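# Index turntable one hole clockwise with plunger reseated

## Task

Rotate the turntable forward by exactly one hole, turning clockwise when viewed from above, so that the plunger's pin sits all the way down in the new hole; finish with the fixture standing upright on the deck and neither gripper touching it.

## Robot and tools

ROBOT. Two arms, left_arm and right_arm, each with six revolute joints and a parallel two-finger gripper. The left arm stands on the +y side of the table, the right arm on the -y side; these names do not match the left and right of the images. Calibrated bases in the scene frame: left_arm at (+0.025, +0.326, +0.031) m, right_arm at (-0.004, -0.268, +0.031) m. Both are almost unrotated, with +z up.

FRAMES. Scene frame: origin at table-top height, midway between the nominal bases, +x out over the table, +z up. Fixed cameras and the table use the scene frame. Each arm reports its hand pose and its wrist camera pose in its own base frame. end_effector_position (metres) is the point between the finger pads, about 1 cm short of the tips. The fingers point along the gripper's +z axis and close along its y axis. Printed poses can be off by a few centimetres, more at long reach.

ROW LAYOUT. Every row holds 14 numbers, even when only one arm moves. The first 7 belong to left_arm and the next 7 to right_arm. Within each arm the order is waist, shoulder, elbow, wrist roll, wrist yaw, wrist pitch, then gripper opening. Joint numbers are absolute target angles in radians, not offsets. Stated ranges: waist -2.618 to 3.054, shoulder 0.000 to 3.142, elbow 0.000 to 3.142, wrist roll -2.094 to 2.094, wrist yaw -1.571 to 1.571, wrist pitch -1.571 to 1.571. Real ends may differ by up to 0.059 rad. A target more than 0.059 rad beyond an end, and farther out than the joint's current angle, gets the call refused. A target past the real end is clipped to it, and the result then says "joint sent to its limit". The opening runs from -1 (closed) to +1 (fully open, 0.094 m pad gap). It is an absolute command, so to leave a gripper unchanged, send its present command again; 0 means half-closed.

TOOLS.
- execute_actions(actions, cameras): actions is a list of actions. Each action is a table of up to 15 rows, one row per 1/30 s control step, and the last row is held for the rest of its 15 steps. An empty list just returns the state and images.
- move(target, speed, blend, opening_speed, blocking, cameras): target is one 14-number row of absolute joint angles, or a list of up to 15 rows that together share at most 10 s. All joints move in step, so the hand traces a curve, and nothing is steered around obstacles. speed (rad/s, 0.01 to 2, default 0.5) caps the fastest joint, given as one value or one per target. blend (rad) rounds corners at intermediate targets; 0 stops at each one. opening_speed (0.2 or more per second, on the -1..1 scale) ramps the fingers gradually. Finger values from the first row are sent at the start; values from later rows are applied only once everything is at rest at that row. blocking=false returns after about 0.5 s while the move keeps running, and a new move replaces it. The result adds a "move:" line: done, off_target (resting more than 0.035 rad from target), moving, held, or fault, plus the farthest-off joint for each arm. done does not mean there was no contact.
- wait(seconds 0 to 10): lets time run with the last commands held.
- stop(): brakes a running move, which needs some room to brake.
- zoom_image(camera, region [x0,y0,x1,y1] in pixels, at most 504x504): a closer view of the latest image from cam_head_left, cam_head_right, cam_left_wrist or cam_right_wrist (each 896x504).
- read_manual(section): licence texts only.
- finished_scene(scene): ends the scene for good; the goal must hold with the robot let go.

RESULTS. Joint positions, velocities and targets are listed per arm in row order, plus the pad gap in m. "Joint targets" are the angles being driven toward now; resend them to hold still. grip_measured uses the opening scale. With nothing held it reads slightly wide; on a hard part it reads up to about 0.064 below the part's width. It follows the command even after contact, so it does not show the touch. Pressing starts roughly 0.05 below the reading at first contact (0.11 for small or round parts). To release, command well above grip_measured. Joint torques are listed in joint order with offsets and noise; joints 1 to 3 wrap at ±28 N m. "joint command not followed" means the clearance check altered targets. "within noise" means the velocities are essentially zero. Calls that ran actions list step readings.

MOTION LIMITS. Each step, a joint's target may lead its measured angle by at most 0.202 (waist), 0.258 (shoulder), 0.3 (elbow), 0.573 (wrist pitch) or 0.522 (wrist yaw and roll) rad. Targets that would put the hand more than 200 mm from where it is get scaled back. Very small turns may not start at all, and unfinished motion must be commanded again.

HEAT. Holding loads, long reach or pushing against something unreachable heats motors. MOTOR HOT comes at 75 °C. At 90 °C the arm folds and stops working; at 100 °C it goes limp.

AVOID. Dropping parts, releasing a part while it moves, fast impacts, hard shoves, collisions or squeezes between the two arms, anything leaving the table, and leaving the fixture tipped. Approach contacts slowly and aim only a little past the surface. Close slowly on fragile parts. Any arm stop costs.

Each tool is called after "Emit:" as a command line: name --argument value for each argument, lists and objects as JSON in quotes; but a table of rows of numbers goes row by row, as --pt "numbers of a row", without its own name.

## Session

Emit:
execute_actions --actions '[]'

Scene clock: 0.00 s.
left_arm: end_effector_position=(+0.3695, +0.0210, +0.1447) grip_measured=+1.000 end_effector_quat_wxyz=(+0.691, -0.046, +0.720, +0.036) | right_arm: end_effector_position=(+0.3642, -0.0543, +0.1341) grip_measured=+1.000 end_effector_quat_wxyz=(+0.671, +0.135, +0.726, -0.062)
Joint names: [waist, shoulder, elbow, wrist roll, wrist yaw, wrist pitch]
Joint positions: left_arm=[-0.002 1.545 0.182 -0.017 -0.116 1.321 0.094] | right_arm=[-0.036 1.532 0.189 0.115 0.24 1.248 0.094]
Joint velocities: within noise
Joint torques (N m): no reading
Heat: left arm: 33 °C; right arm: 32 °C.
Joint targets: left_arm=[-0.002 1.540 0.186 -0.017 -0.116 1.320] | right_arm=[-0.036 1.528 0.192 0.114 0.240 1.243]
Tool commands: left_gripper/opening=+1.0 right_gripper/opening=+1.0

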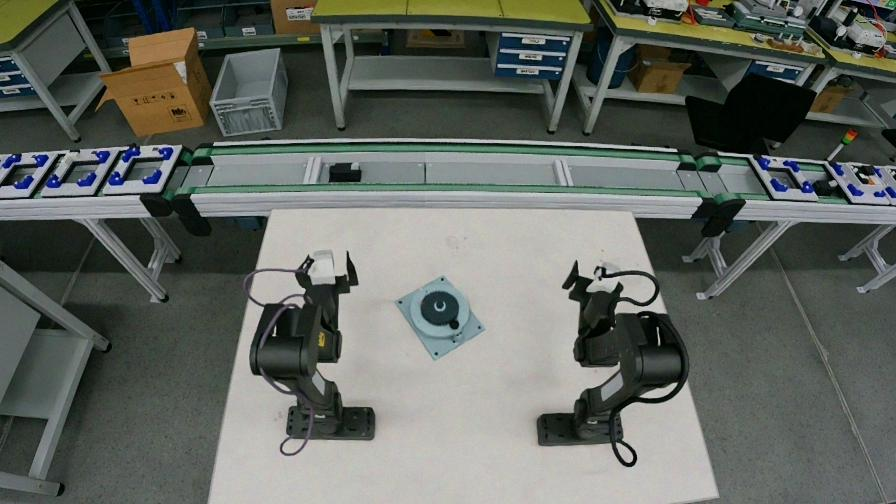

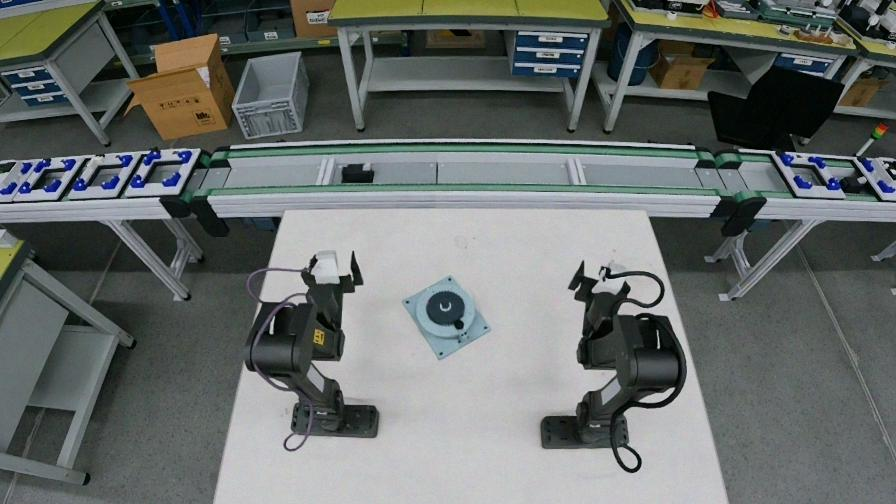

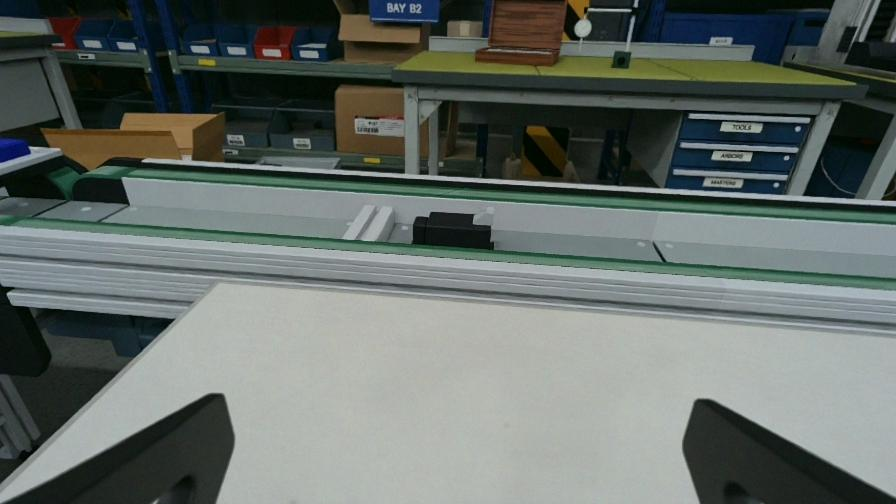

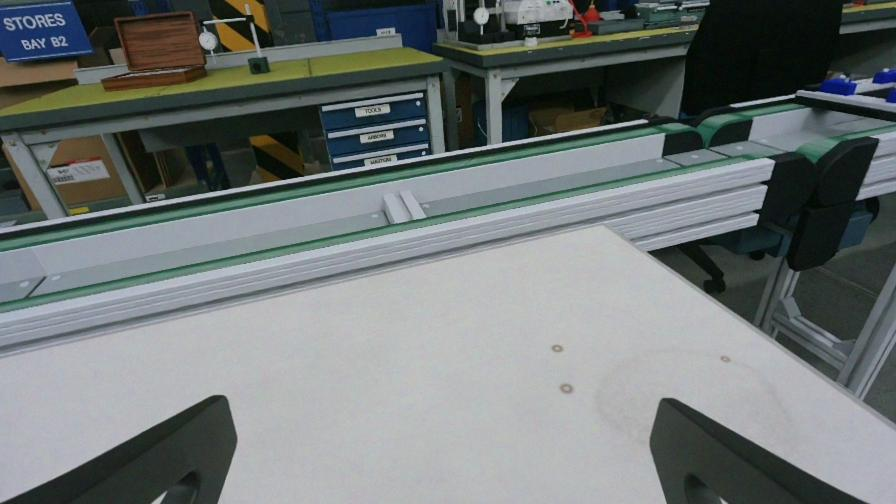

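Emit:
zoom_image --camera "cam_head_left" --region '[370, 260, 510, 380]'

Emit:
zoom_image --camera "cam_head_right" --region '[380, 260, 520, 380]'

Scaled by 3.600 from the camera's 896x504 image, which has a finer 1280x720 frame.

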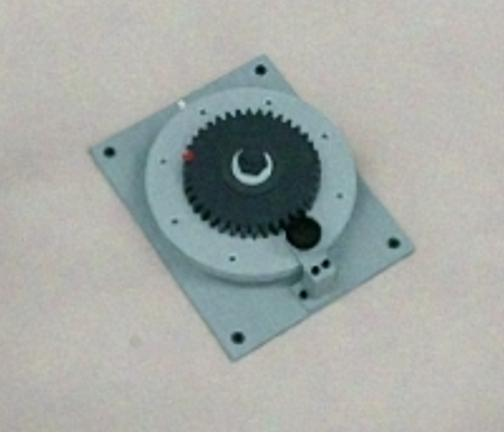

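Scaled by 3.600 from the camera's 896x504 image, which has a finer 1280x720 frame.

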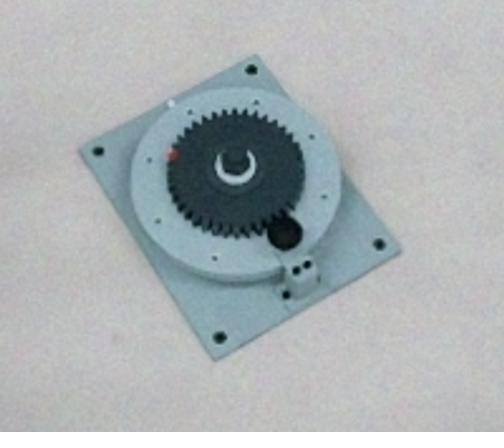

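Emit:
move --pt "-0.2 1.96 1.86 0 0 -1.472 1 -0.036 1.528 0.192 0.114 0.24 1.243 1" --pt "-0.73 1.96 1.86 0 0 -1.472 1 -0.036 1.528 0.192 0.114 0.24 1.243 1" --speed 0.9 --blend 0.2

Scene clock: 50.10 s.
left_arm: end_effector_position=(+0.2725, -0.2460, +0.1490) grip_measured=+1.000 end_effector_quat_wxyz=(+0.002, +0.356, +0.935, -0.002) | right_arm: end_effector_position=(+0.3642, -0.0543, +0.1341) grip_measured=+1.000 end_effector_quat_wxyz=(+0.671, +0.135, +0.726, -0.062)
Joint names: [waist, shoulder, elbow, wrist roll, wrist yaw, wrist pitch]
Joint positions: left_arm=[-0.736 1.942 1.832 -0.009 0.002 -1.455 0.094] | right_arm=[-0.036 1.532 0.189 0.115 0.24 1.248 0.094]
Joint velocities: within noise
Joint torques (N m): left_arm=[0.5 -8.38 7.08 0.11 -0.04 0.22] | right_arm=[-0.12 -4.57 6.06 0.01 0.01 1.71]
Heat: left arm: 33 °C; right arm: 33 °C.
Joint targets: left_arm=[-0.730 1.960 1.860 0.000 0.000 -1.472] | right_arm=[-0.036 1.528 0.192 0.114 0.240 1.243]
move: done

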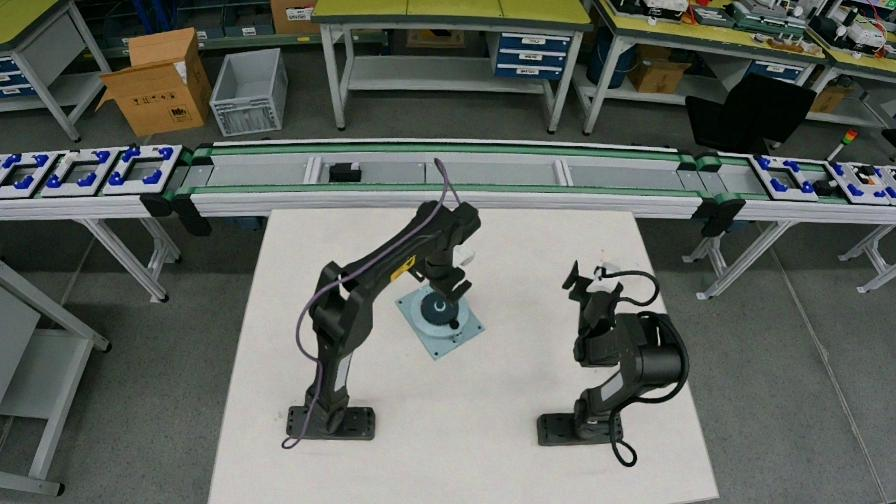

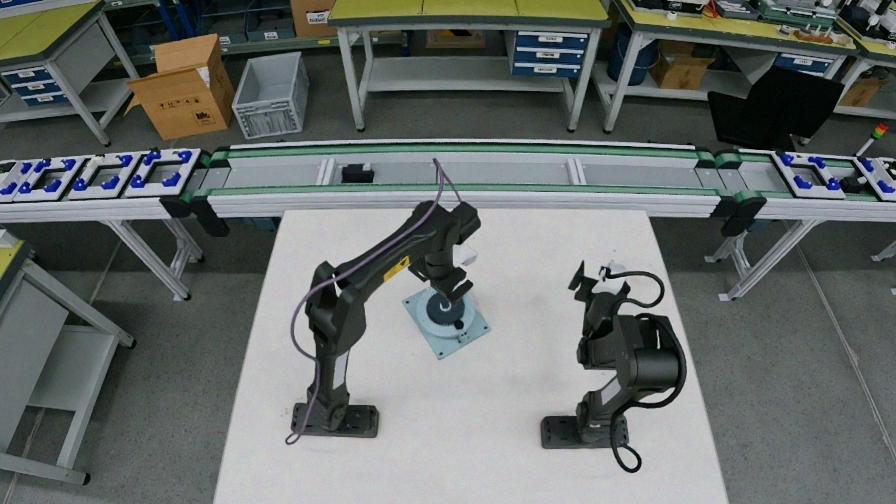

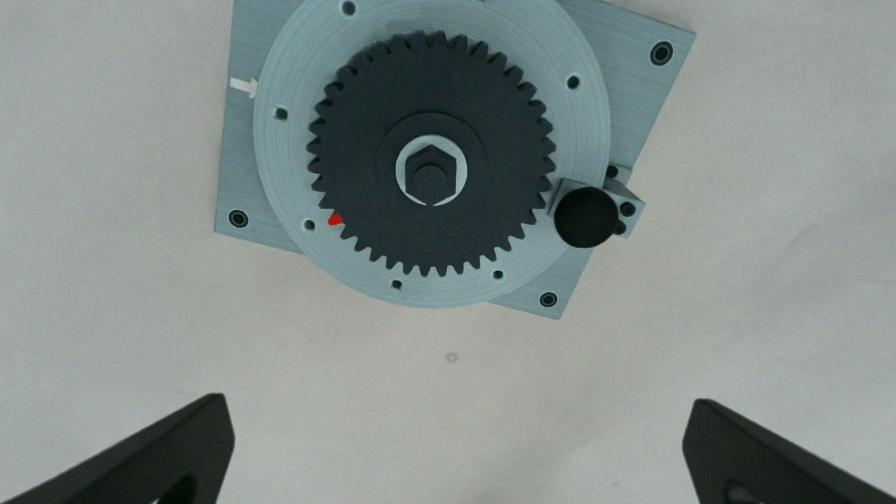

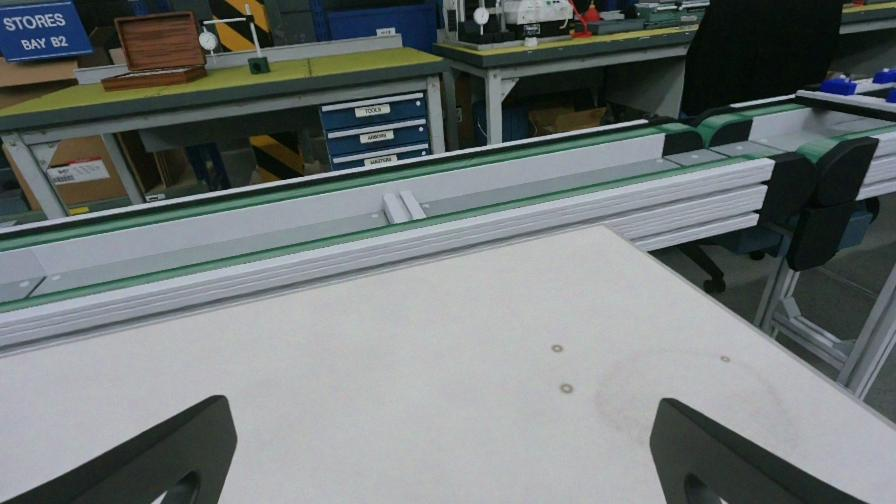

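Emit:
zoom_image --camera "cam_left_wrist" --region '[460, 80, 720, 340]'

Emit:
zoom_image --camera "cam_left_wrist" --region '[210, 0, 700, 330]'

Scaled by 1.938 from the camera's 896x504 image, which has a finer 1280x720 frame.

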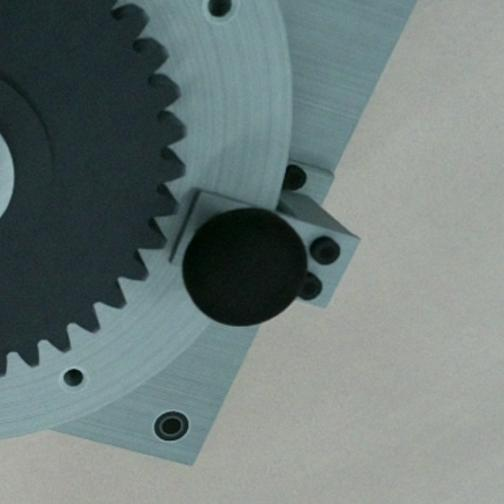

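Scaled by 1.029 from the camera's 896x504 image, which has a finer 1280x720 frame.

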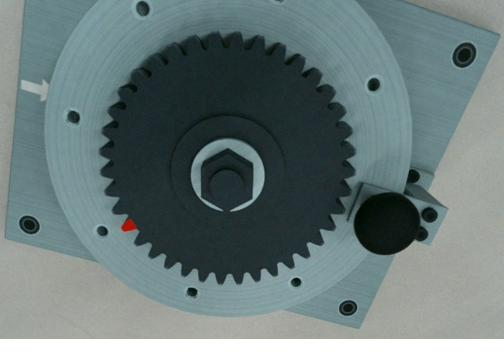

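Emit:
move --target '[-0.73,1.96,1.86,0,0,-1.472,1,0.07,2.069,0.36,0,-1.25,1.46,1]' --speed 0.9 --cameras '["cam_right_wrist","cam_head_left"]'

Scene clock: 116.97 s.
left_arm: end_effector_position=(+0.2723, -0.2458, +0.1489) grip_measured=+1.000 end_effector_quat_wxyz=(+0.002, +0.356, +0.935, -0.002) | right_arm: end_effector_position=(+0.2840, +0.1875, +0.0709) grip_measured=+1.000 end_effector_quat_wxyz=(+0.485, -0.373, +0.633, +0.474)
Joint names: [waist, shoulder, elbow, wrist roll, wrist yaw, wrist pitch]
Joint positions: left_arm=[-0.736 1.942 1.832 -0.009 0.002 -1.456 0.094] | right_arm=[0.063 2.051 0.351 0.011 -1.235 1.456 0.094]
Joint velocities: within noise
Joint torques (N m): left_arm=[0.47 -8.38 7.08 0.12 -0.04 0.23] | right_arm=[0.64 -5.24 3.88 -0.07 -0.3 1.35]
Heat: left arm: 34 °C; right arm: 35 °C.
Joint targets: left_arm=[-0.730 1.960 1.860 0.000 0.000 -1.472] | right_arm=[0.070 2.069 0.360 0.000 -1.250 1.460]
move: done
Images, in order (width x height): cam_head_left 896x504, cam_right_wrist 896x504.

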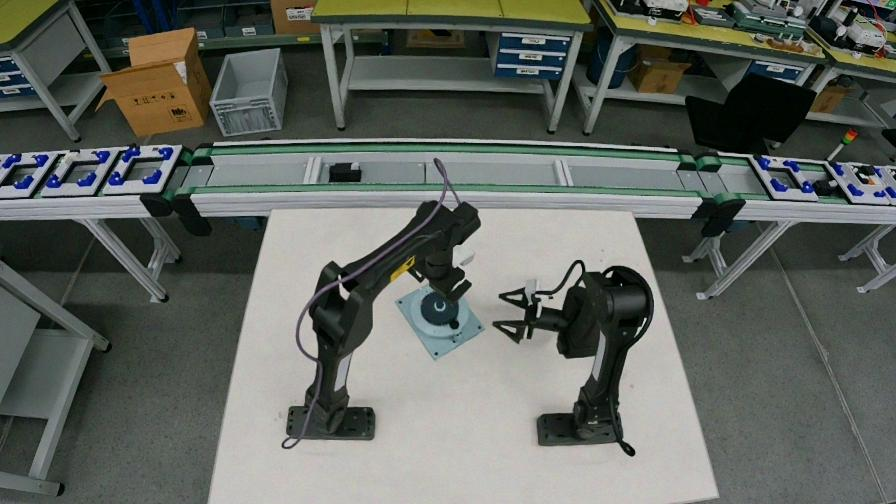

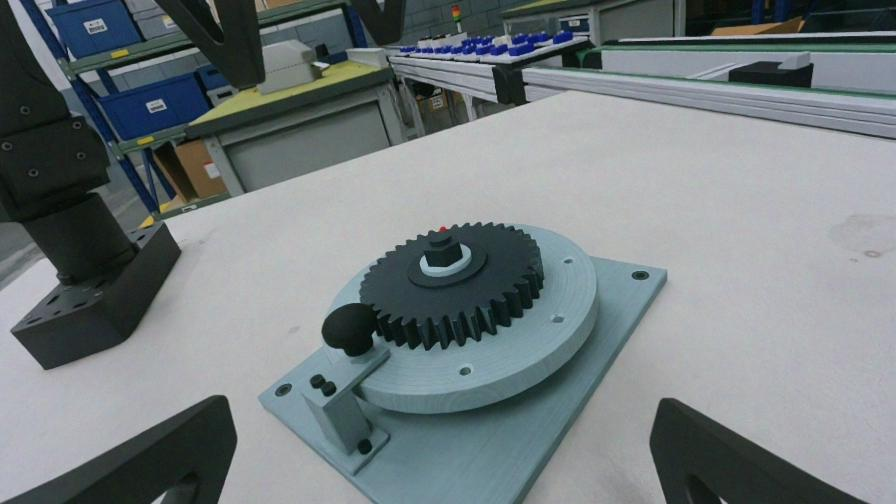

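Emit:
zoom_image --camera "cam_right_wrist" --region '[250, 200, 680, 500]'

Emit:
zoom_image --camera "cam_right_wrist" --region '[290, 270, 450, 470]'

Scaled by 1.172 from the camera's 896x504 image, which has a finer 1280x720 frame.

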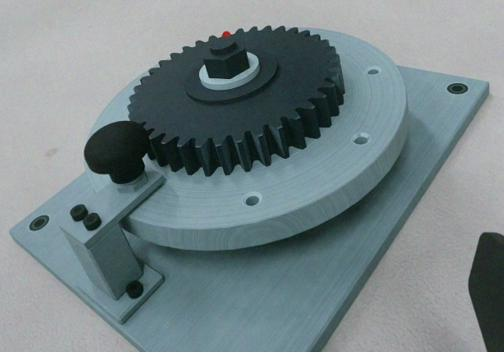

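Scaled by 2.520 from the camera's 896x504 image, which has a finer 1280x720 frame.

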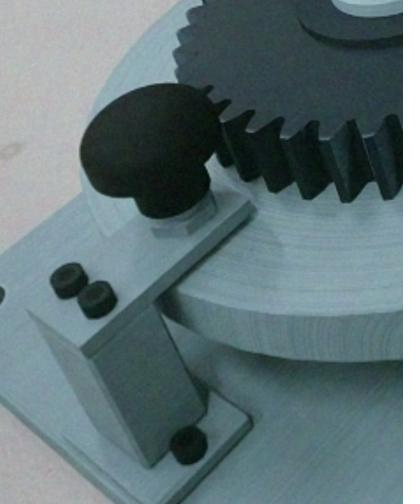

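Emit:
execute_actions --actions '[]' --cameras '["cam_left_wrist"]'

Emit:
zoom_image --camera "cam_left_wrist" --region '[380, 120, 490, 230]'

Scene clock: 156.97 s.
left_arm: end_effector_position=(+0.2723, -0.2458, +0.1489) grip_measured=+1.000 end_effector_quat_wxyz=(+0.002, +0.356, +0.935, -0.002) | right_arm: end_effector_position=(+0.2837, +0.1876, +0.0710) grip_measured=+1.000 end_effector_quat_wxyz=(+0.485, -0.374, +0.632, +0.475)
Joint names: [waist, shoulder, elbow, wrist roll, wrist yaw, wrist pitch]
Joint positions: left_arm=[-0.736 1.942 1.832 -0.009 0.002 -1.456 0.094] | right_arm=[0.063 2.051 0.351 0.011 -1.236 1.457 0.094]
Joint velocities: within noise
Joint torques (N m): left_arm=[0.51 -8.35 7.05 0.12 -0.03 0.22] | right_arm=[0.61 -5.26 3.86 -0.09 -0.29 1.38]
Heat: left arm: 34 °C; right arm: 34 °C.
Joint targets: left_arm=[-0.730 1.960 1.860 0.000 0.000 -1.472] | right_arm=[0.070 2.069 0.360 0.000 -1.250 1.460]
Tool commands: left_gripper/opening=+1.0 right_gripper/opening=+1.0
Images, in order (width x height): cam_left_wrist 896x504.

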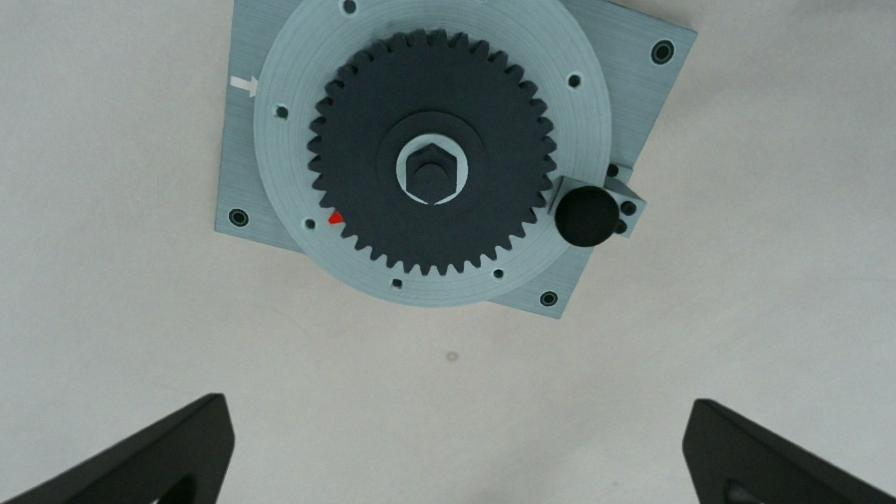

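Scaled by 4.582 from the camera's 896x504 image, which has a finer 1280x720 frame.

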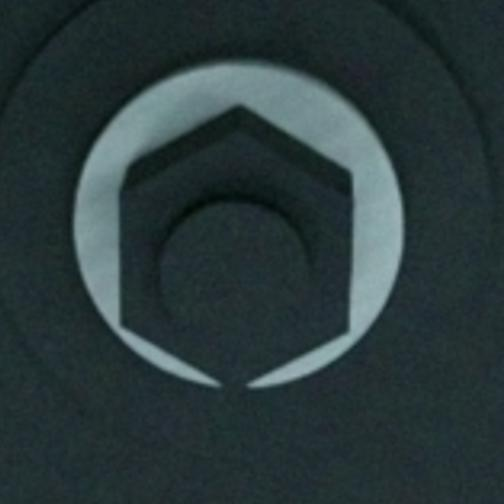

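Emit:
move --target '[-0.708,2.05,1.796,0.01,0,-1.322,0.1,0.07,2.069,0.36,0,-1.25,1.46,1]' --speed 0.5 --cameras '["cam_left_wrist","cam_right_wrist"]'

Scene clock: 178.87 s.
left_arm: end_effector_position=(+0.2956, -0.2553, +0.1082) grip_measured=+0.102 end_effector_quat_wxyz=(-0.001, +0.349, +0.937, -0.001) | right_arm: end_effector_position=(+0.2837, +0.1876, +0.0710) grip_measured=+1.000 end_effector_quat_wxyz=(+0.485, -0.374, +0.632, +0.474)
Joint names: [waist, shoulder, elbow, wrist roll, wrist yaw, wrist pitch]
Joint positions: left_arm=[-0.714 2.037 1.806 0 0.002 -1.34 0.052] | right_arm=[0.063 2.051 0.351 0.01 -1.236 1.457 0.094]
Joint velocities: within noise
Joint torques (N m): left_arm=[0.46 -9.81 4.15 0.13 -0.03 0.59] | right_arm=[0.61 -5.26 3.88 -0.09 -0.28 1.37]
Heat: left arm: 34 °C; right arm: 34 °C.
Joint targets: left_arm=[-0.708 2.050 1.796 0.010 0.000 -1.322] | right_arm=[0.070 2.069 0.360 0.000 -1.250 1.460]
move: done
Images, in order (width x height): cam_left_wrist 896x504, cam_right_wrist 896x504.

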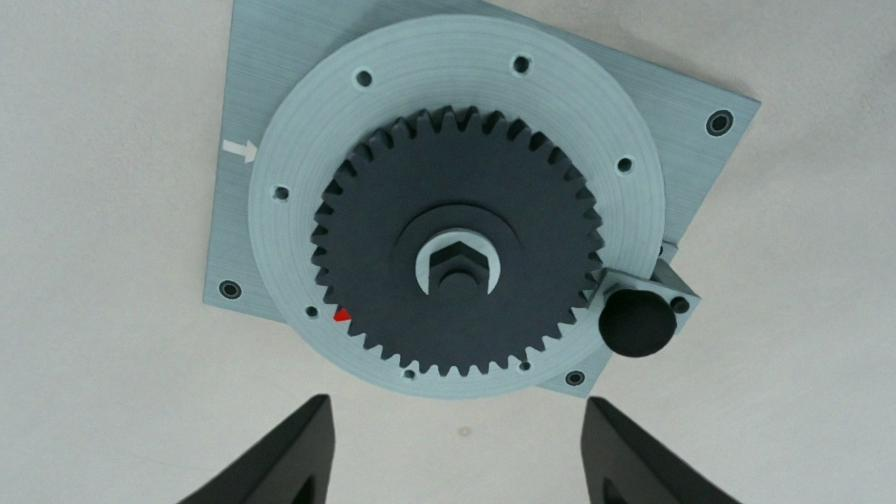

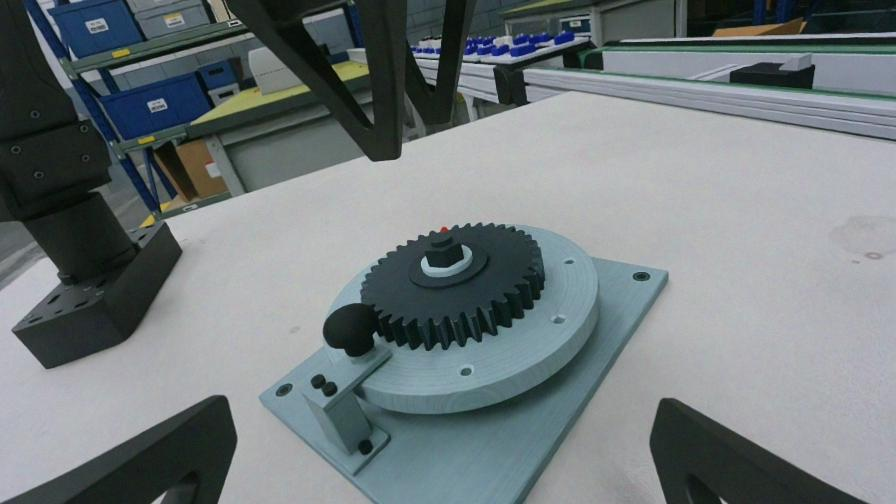

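Emit:
move --target '[-0.708,2.052,1.63,0.01,0,-1.155,0.1,0.07,2.069,0.36,0,-1.25,1.46,1]' --speed 0.2 --cameras '["cam_left_wrist","cam_right_wrist"]'

Scene clock: 199.67 s.
left_arm: end_effector_position=(+0.2940, -0.2539, +0.0672) grip_measured=+0.102 end_effector_quat_wxyz=(+0.001, +0.350, +0.937, -0.002) | right_arm: end_effector_position=(+0.2837, +0.1876, +0.0710) grip_measured=+1.000 end_effector_quat_wxyz=(+0.485, -0.374, +0.632, +0.475)
Joint names: [waist, shoulder, elbow, wrist roll, wrist yaw, wrist pitch]
Joint positions: left_arm=[-0.714 2.037 1.643 0 0.002 -1.173 0.052] | right_arm=[0.063 2.051 0.351 0.01 -1.236 1.457 0.094]
Joint velocities: within noise
Joint torques (N m): left_arm=[0.51 -9.59 3.9 0.12 -0.03 0.63] | right_arm=[0.62 -5.24 3.85 -0.08 -0.27 1.37]
Heat: left arm: 34 °C; right arm: 34 °C.
Joint targets: left_arm=[-0.708 2.052 1.630 0.010 0.000 -1.155] | right_arm=[0.070 2.069 0.360 0.000 -1.250 1.460]
move: done
Images, in order (width x height): cam_left_wrist 896x504, cam_right_wrist 896x504.

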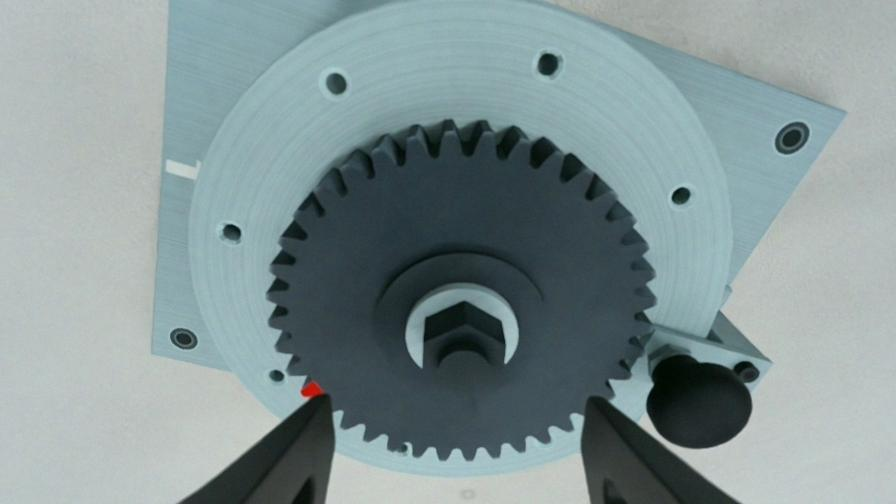

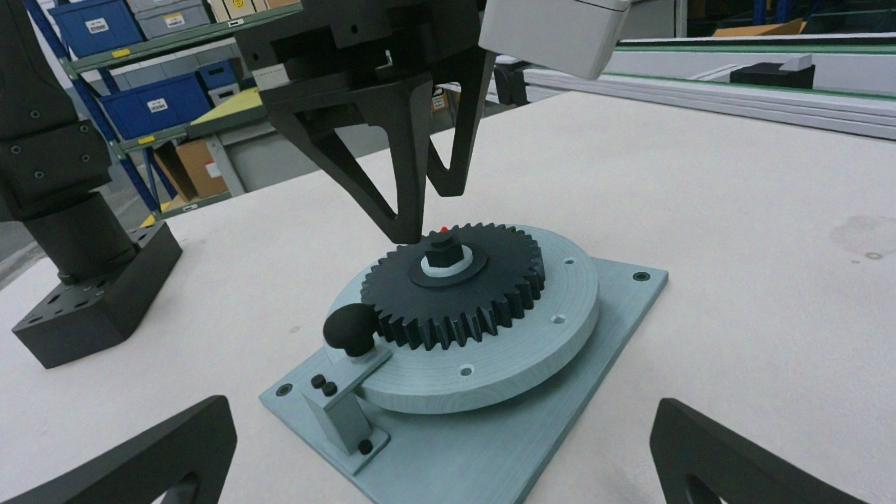

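Emit:
move --target '[-0.708,2.071,1.572,0.01,0,-1.079,0.1,0.07,2.069,0.36,0,-1.25,1.46,1]' --speed 0.1 --cameras '["cam_left_wrist","cam_right_wrist"]'

Emit:
zoom_image --camera "cam_right_wrist" --region '[340, 180, 560, 360]'

Scene clock: 219.60 s.
left_arm: end_effector_position=(+0.2949, -0.2547, +0.0481) grip_measured=+0.102 end_effector_quat_wxyz=(+0.004, +0.350, +0.937, -0.002) | right_arm: end_effector_position=(+0.2837, +0.1876, +0.0710) grip_measured=+1.000 end_effector_quat_wxyz=(+0.485, -0.374, +0.632, +0.475)
Joint names: [waist, shoulder, elbow, wrist roll, wrist yaw, wrist pitch]
Joint positions: left_arm=[-0.714 2.05 1.585 0 0.002 -1.097 0.052] | right_arm=[0.063 2.051 0.351 0.01 -1.236 1.457 0.094]
Joint velocities: within noise
Joint torques (N m): left_arm=[0.49 -9.1 3.86 0.12 -0.04 0.63] | right_arm=[0.66 -5.24 3.86 -0.08 -0.27 1.37]
Heat: left arm: 34 °C; right arm: 34 °C.
Joint targets: left_arm=[-0.708 2.071 1.572 0.010 0.000 -1.079] | right_arm=[0.070 2.069 0.360 0.000 -1.250 1.460]
move: done
Images, in order (width x height): cam_left_wrist 896x504, cam_right_wrist 896x504.

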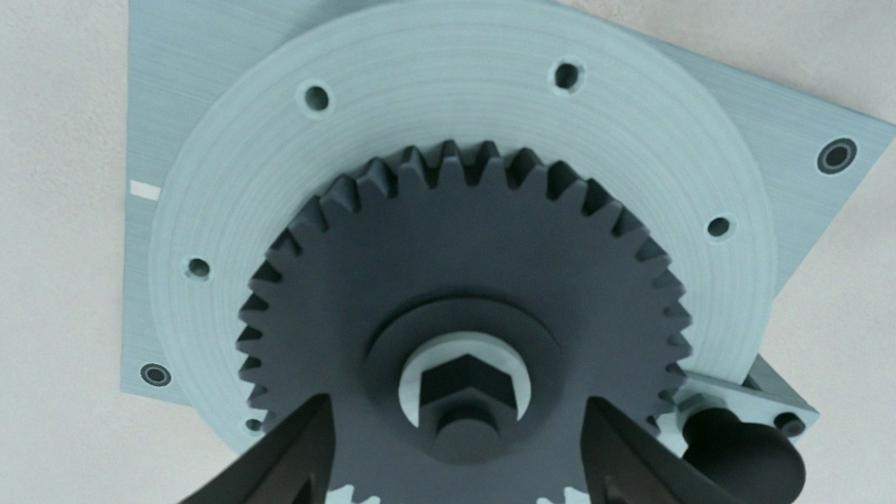

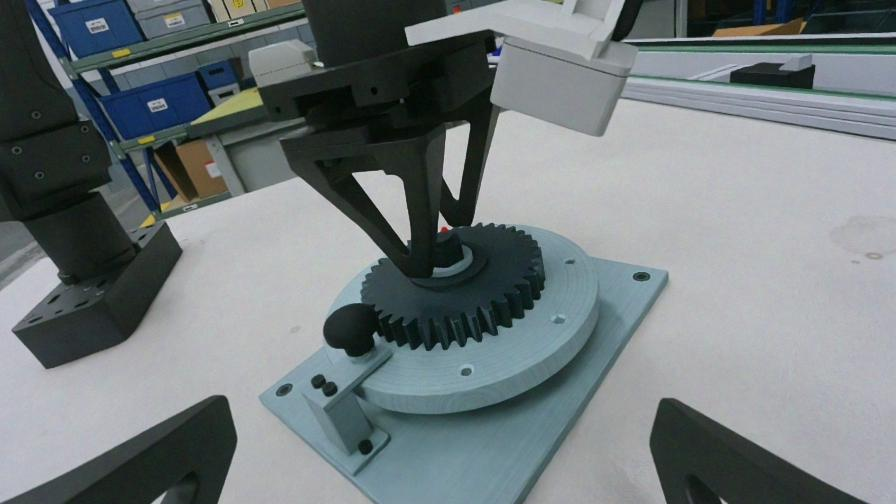

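Scaled by 2.291 from the camera's 896x504 image, which has a finer 1280x720 frame.

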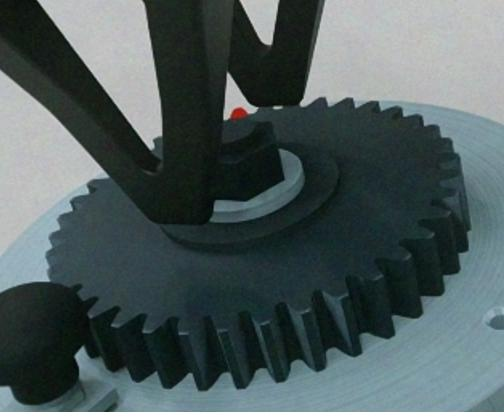

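Emit:
move --target '[-0.7125,2.083,1.5485,0.01,0,-1.046,0.1,0.07,2.069,0.36,0,-1.25,1.46,1]' --speed 0.1 --cameras '["cam_left_wrist","cam_right_wrist"]'

Emit:
zoom_image --camera "cam_right_wrist" --region '[340, 180, 560, 360]'

Scene clock: 231.53 s.
left_arm: end_effector_position=(+0.2948, -0.2546, +0.0389) grip_measured=+0.102 end_effector_quat_wxyz=(+0.003, +0.350, +0.937, -0.002) | right_arm: end_effector_position=(+0.2837, +0.1876, +0.0710) grip_measured=+1.000 end_effector_quat_wxyz=(+0.485, -0.374, +0.632, +0.475)
Joint names: [waist, shoulder, elbow, wrist roll, wrist yaw, wrist pitch]
Joint positions: left_arm=[-0.714 2.061 1.563 0 0.002 -1.067 0.052] | right_arm=[0.063 2.051 0.351 0.01 -1.236 1.457 0.094]
Joint velocities: within noise
Joint torques (N m): left_arm=[0.12 -9.02 3.71 0.13 -0.03 0.66] | right_arm=[0.62 -5.27 3.85 -0.09 -0.28 1.37]
Heat: left arm: 35 °C; right arm: 34 °C.
Joint targets: left_arm=[-0.712 2.083 1.549 0.010 0.000 -1.046] | right_arm=[0.070 2.069 0.360 0.000 -1.250 1.460]
move: done
Images, in order (width x height): cam_left_wrist 896x504, cam_right_wrist 896x504.

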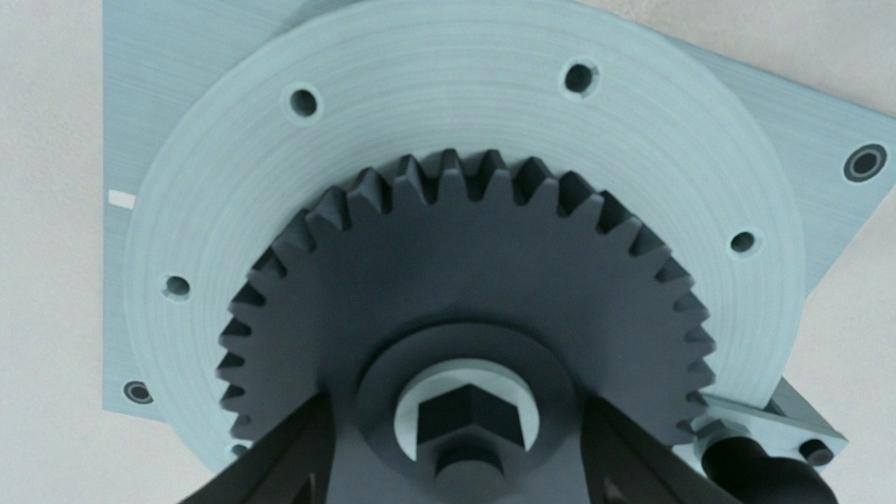

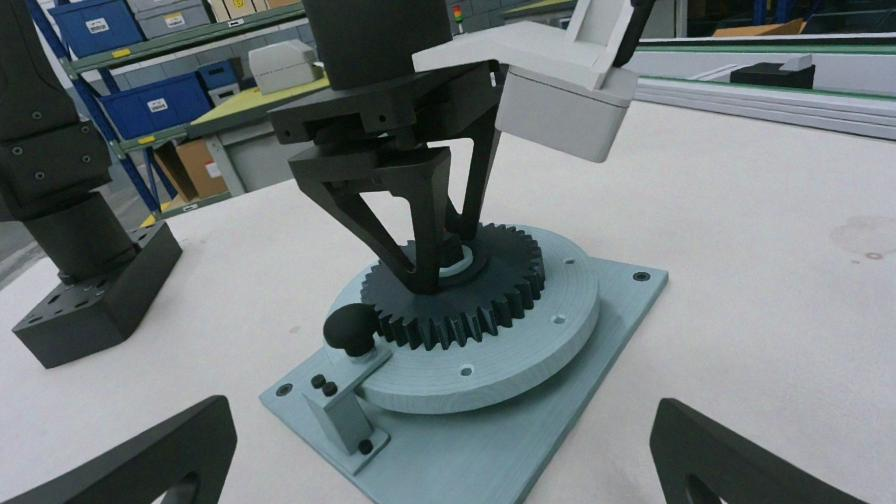

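Scaled by 2.291 from the camera's 896x504 image, which has a finer 1280x720 frame.

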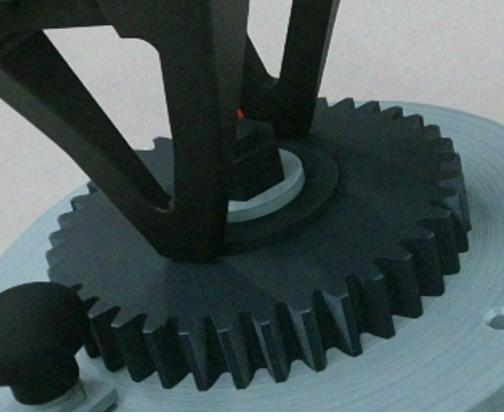

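Emit:
move --pt "-0.724 2.071 1.569 0.014 0 -1.076 0.1 0.07 2.069 0.36 0 -1.25 1.46 1" --pt "-0.719 2.071 1.569 0.014 0 -1.076 0.1 0.07 2.069 0.36 0 -1.25 1.46 1" --speed 0.1 --cameras '["cam_left_wrist"]'

Scene clock: 257.57 s.
left_arm: end_effector_position=(+0.2942, -0.2555, +0.0389) grip_measured=+0.102 end_effector_quat_wxyz=(+0.003, +0.352, +0.936, -0.002) | right_arm: end_effector_position=(+0.2837, +0.1876, +0.0710) grip_measured=+1.000 end_effector_quat_wxyz=(+0.485, -0.374, +0.632, +0.475)
Joint names: [waist, shoulder, elbow, wrist roll, wrist yaw, wrist pitch]
Joint positions: left_arm=[-0.717 2.061 1.563 0.003 0.002 -1.066 0.052] | right_arm=[0.063 2.051 0.351 0.01 -1.236 1.457 0.094]
Joint velocities: within noise
Joint torques (N m): left_arm=[-0.23 -10.14 5.19 0.14 -0.02 0.3] | right_arm=[0.64 -5.23 3.86 -0.08 -0.28 1.37]
Heat: left arm: 34 °C; right arm: 34 °C.
Joint targets: left_arm=[-0.719 2.071 1.569 0.014 0.000 -1.076] | right_arm=[0.070 2.069 0.360 0.000 -1.250 1.460]
move: done
Images, in order (width x height): cam_left_wrist 896x504.

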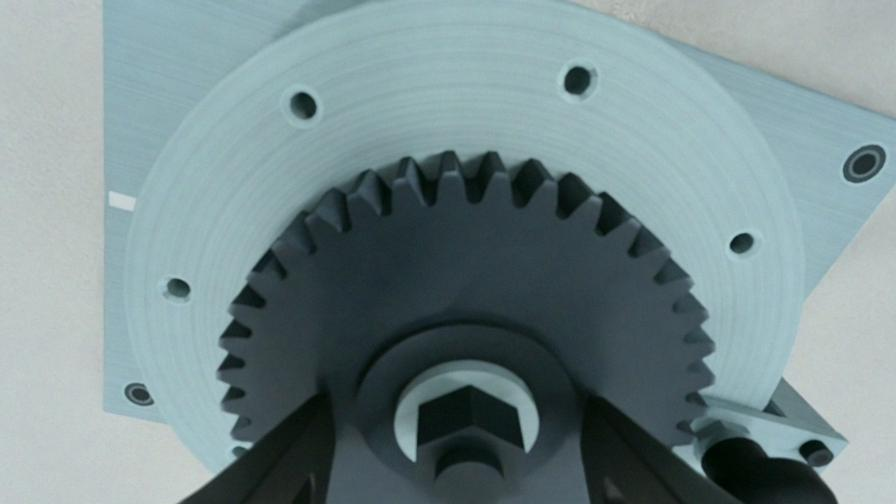

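Emit:
move --target '[-0.73,2.048,1.59,0.017,0,-1.11,0.1,0.07,2.069,0.36,0,-1.25,1.46,1]' --speed 0.1 --cameras '["cam_left_wrist"]'

Scene clock: 267.77 s.
left_arm: end_effector_position=(+0.2880, -0.2534, +0.0390) grip_measured=+0.102 end_effector_quat_wxyz=(-0.009, +0.357, +0.934, +0.002) | right_arm: end_effector_position=(+0.2836, +0.1876, +0.0711) grip_measured=+1.000 end_effector_quat_wxyz=(+0.485, -0.374, +0.632, +0.475)
Joint names: [waist, shoulder, elbow, wrist roll, wrist yaw, wrist pitch]
Joint positions: left_arm=[-0.723 2.061 1.563 0.007 0.002 -1.091 0.052] | right_arm=[0.063 2.051 0.351 0.01 -1.237 1.457 0.094]
Joint velocities: within noise
Joint torques (N m): left_arm=[-0.58 -12.18 6.9 0.12 -0.04 0.14] | right_arm=[0.64 -5.26 3.84 -0.08 -0.28 1.38]
Heat: left arm: 35 °C; right arm: 34 °C.
Joint targets: left_arm=[-0.730 2.048 1.590 0.017 0.000 -1.110] | right_arm=[0.070 2.069 0.360 0.000 -1.250 1.460]
move: done
Images, in order (width x height): cam_left_wrist 896x504.

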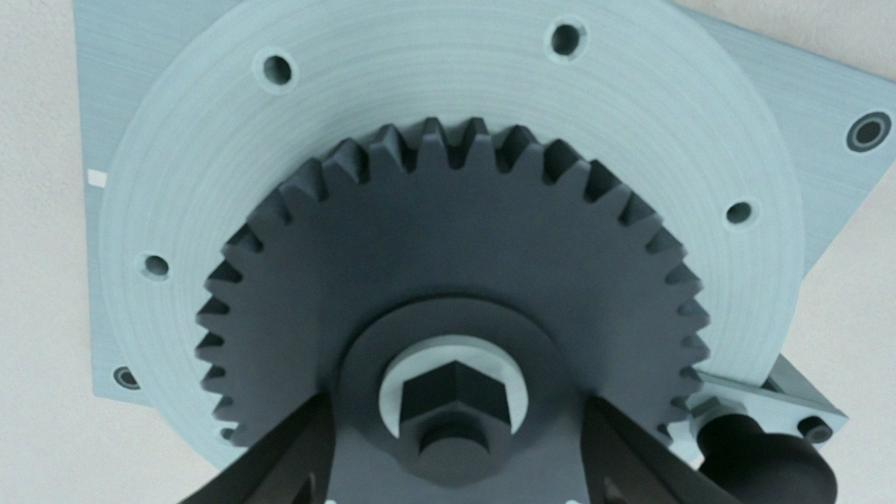

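Emit:
move --target '[-0.729,2.036,1.604,0.017,0,-1.108,0.1,0.07,2.069,0.36,0,-1.25,1.46,1]' --speed 0.1 --cameras '["cam_left_wrist"]'

Scene clock: 276.67 s.
left_arm: end_effector_position=(+0.2907, -0.2558, +0.0422) grip_measured=+0.102 end_effector_quat_wxyz=(-0.003, +0.357, +0.934, +0.000) | right_arm: end_effector_position=(+0.2836, +0.1876, +0.0711) grip_measured=+1.000 end_effector_quat_wxyz=(+0.485, -0.374, +0.632, +0.475)
Joint names: [waist, shoulder, elbow, wrist roll, wrist yaw, wrist pitch]
Joint positions: left_arm=[-0.723 2.061 1.577 0.007 0.002 -1.093 0.052] | right_arm=[0.063 2.051 0.351 0.01 -1.237 1.457 0.094]
Joint velocities: within noise
Joint torques (N m): left_arm=[-0.47 -13.42 6.93 0.13 -0.03 0.21] | right_arm=[0.68 -5.22 3.86 -0.07 -0.3 1.37]
Heat: left arm: 35 °C; right arm: 34 °C.
Joint targets: left_arm=[-0.729 2.036 1.604 0.017 0.000 -1.108] | right_arm=[0.070 2.069 0.360 0.000 -1.250 1.460]
move: done
Images, in order (width x height): cam_left_wrist 896x504.

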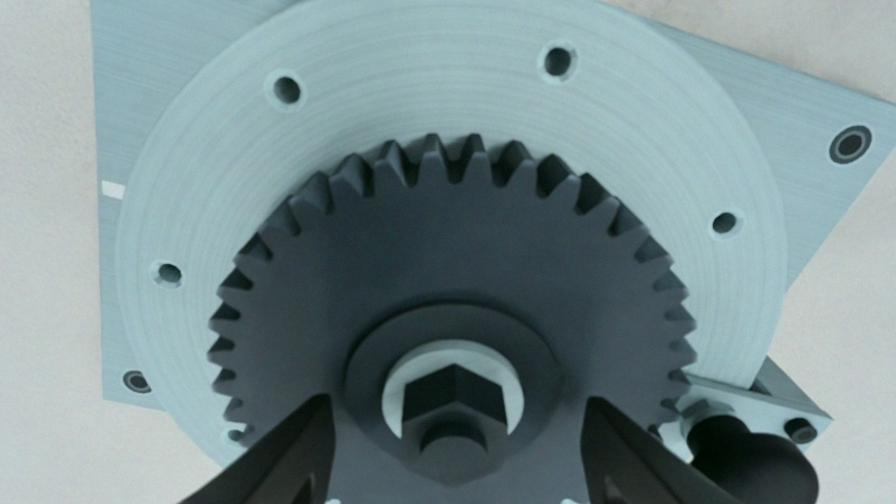

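Emit:
move --target '[-0.729,2.036,1.62,0.017,0,-1.11,0.1,0.07,2.069,0.36,0,-1.25,1.46,1]' --speed 0.1 --cameras '["cam_left_wrist","cam_right_wrist"]'

Emit:
zoom_image --camera "cam_right_wrist" --region '[340, 180, 560, 360]'

Scene clock: 285.47 s.
left_arm: end_effector_position=(+0.2942, -0.2588, +0.0461) grip_measured=+0.102 end_effector_quat_wxyz=(+0.004, +0.357, +0.934, -0.002) | right_arm: end_effector_position=(+0.2836, +0.1876, +0.0711) grip_measured=+1.000 end_effector_quat_wxyz=(+0.485, -0.374, +0.632, +0.475)
Joint names: [waist, shoulder, elbow, wrist roll, wrist yaw, wrist pitch]
Joint positions: left_arm=[-0.723 2.061 1.593 0.007 0.002 -1.094 0.052] | right_arm=[0.063 2.051 0.351 0.01 -1.237 1.457 0.094]
Joint velocities: within noise
Joint torques (N m): left_arm=[-0.5 -13.49 7.01 0.12 -0.03 0.23] | right_arm=[0.66 -5.24 3.86 -0.1 -0.27 1.37]
Heat: left arm: 36 °C; right arm: 34 °C.
Joint targets: left_arm=[-0.729 2.036 1.620 0.017 0.000 -1.110] | right_arm=[0.070 2.069 0.360 0.000 -1.250 1.460]
move: done
Images, in order (width x height): cam_left_wrist 896x504, cam_right_wrist 896x504.

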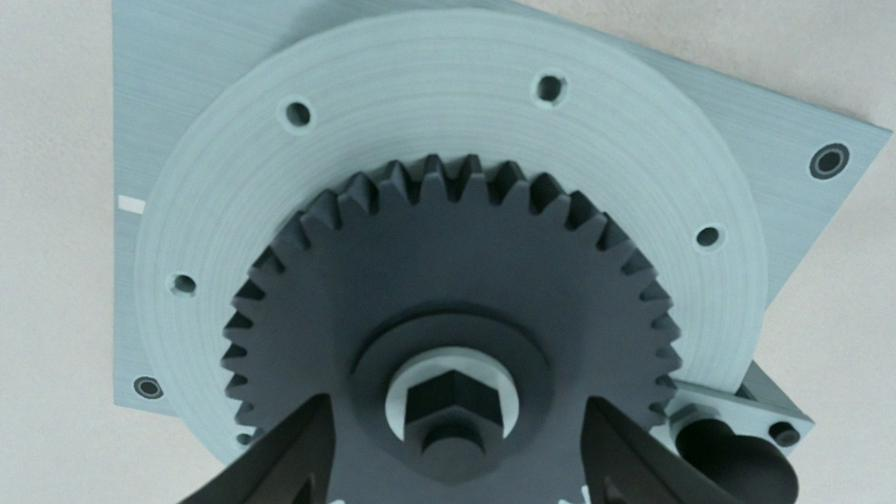

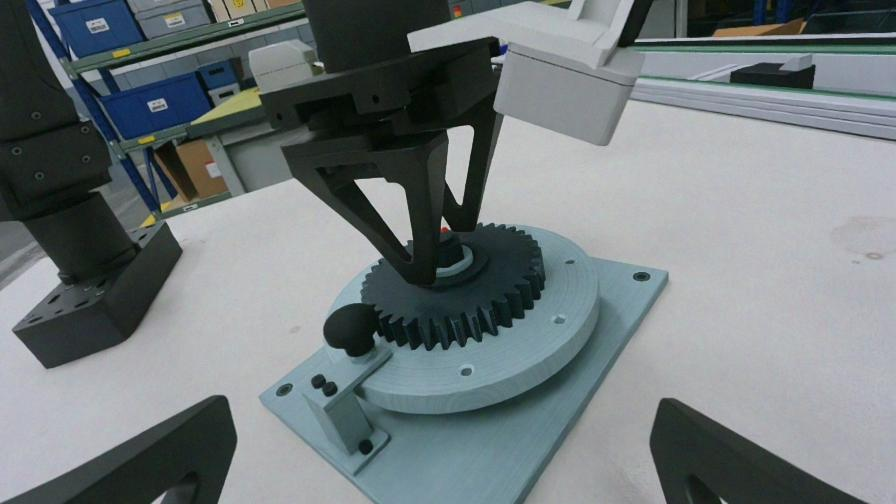

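Scaled by 2.291 from the camera's 896x504 image, which has a finer 1280x720 frame.

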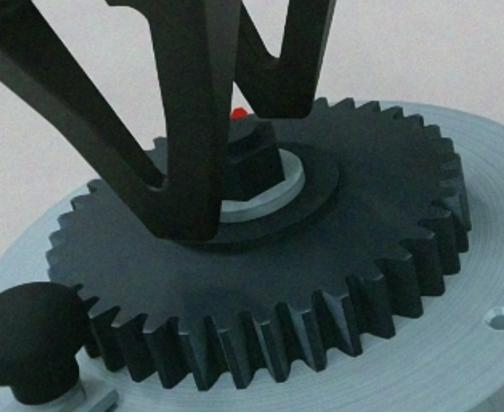

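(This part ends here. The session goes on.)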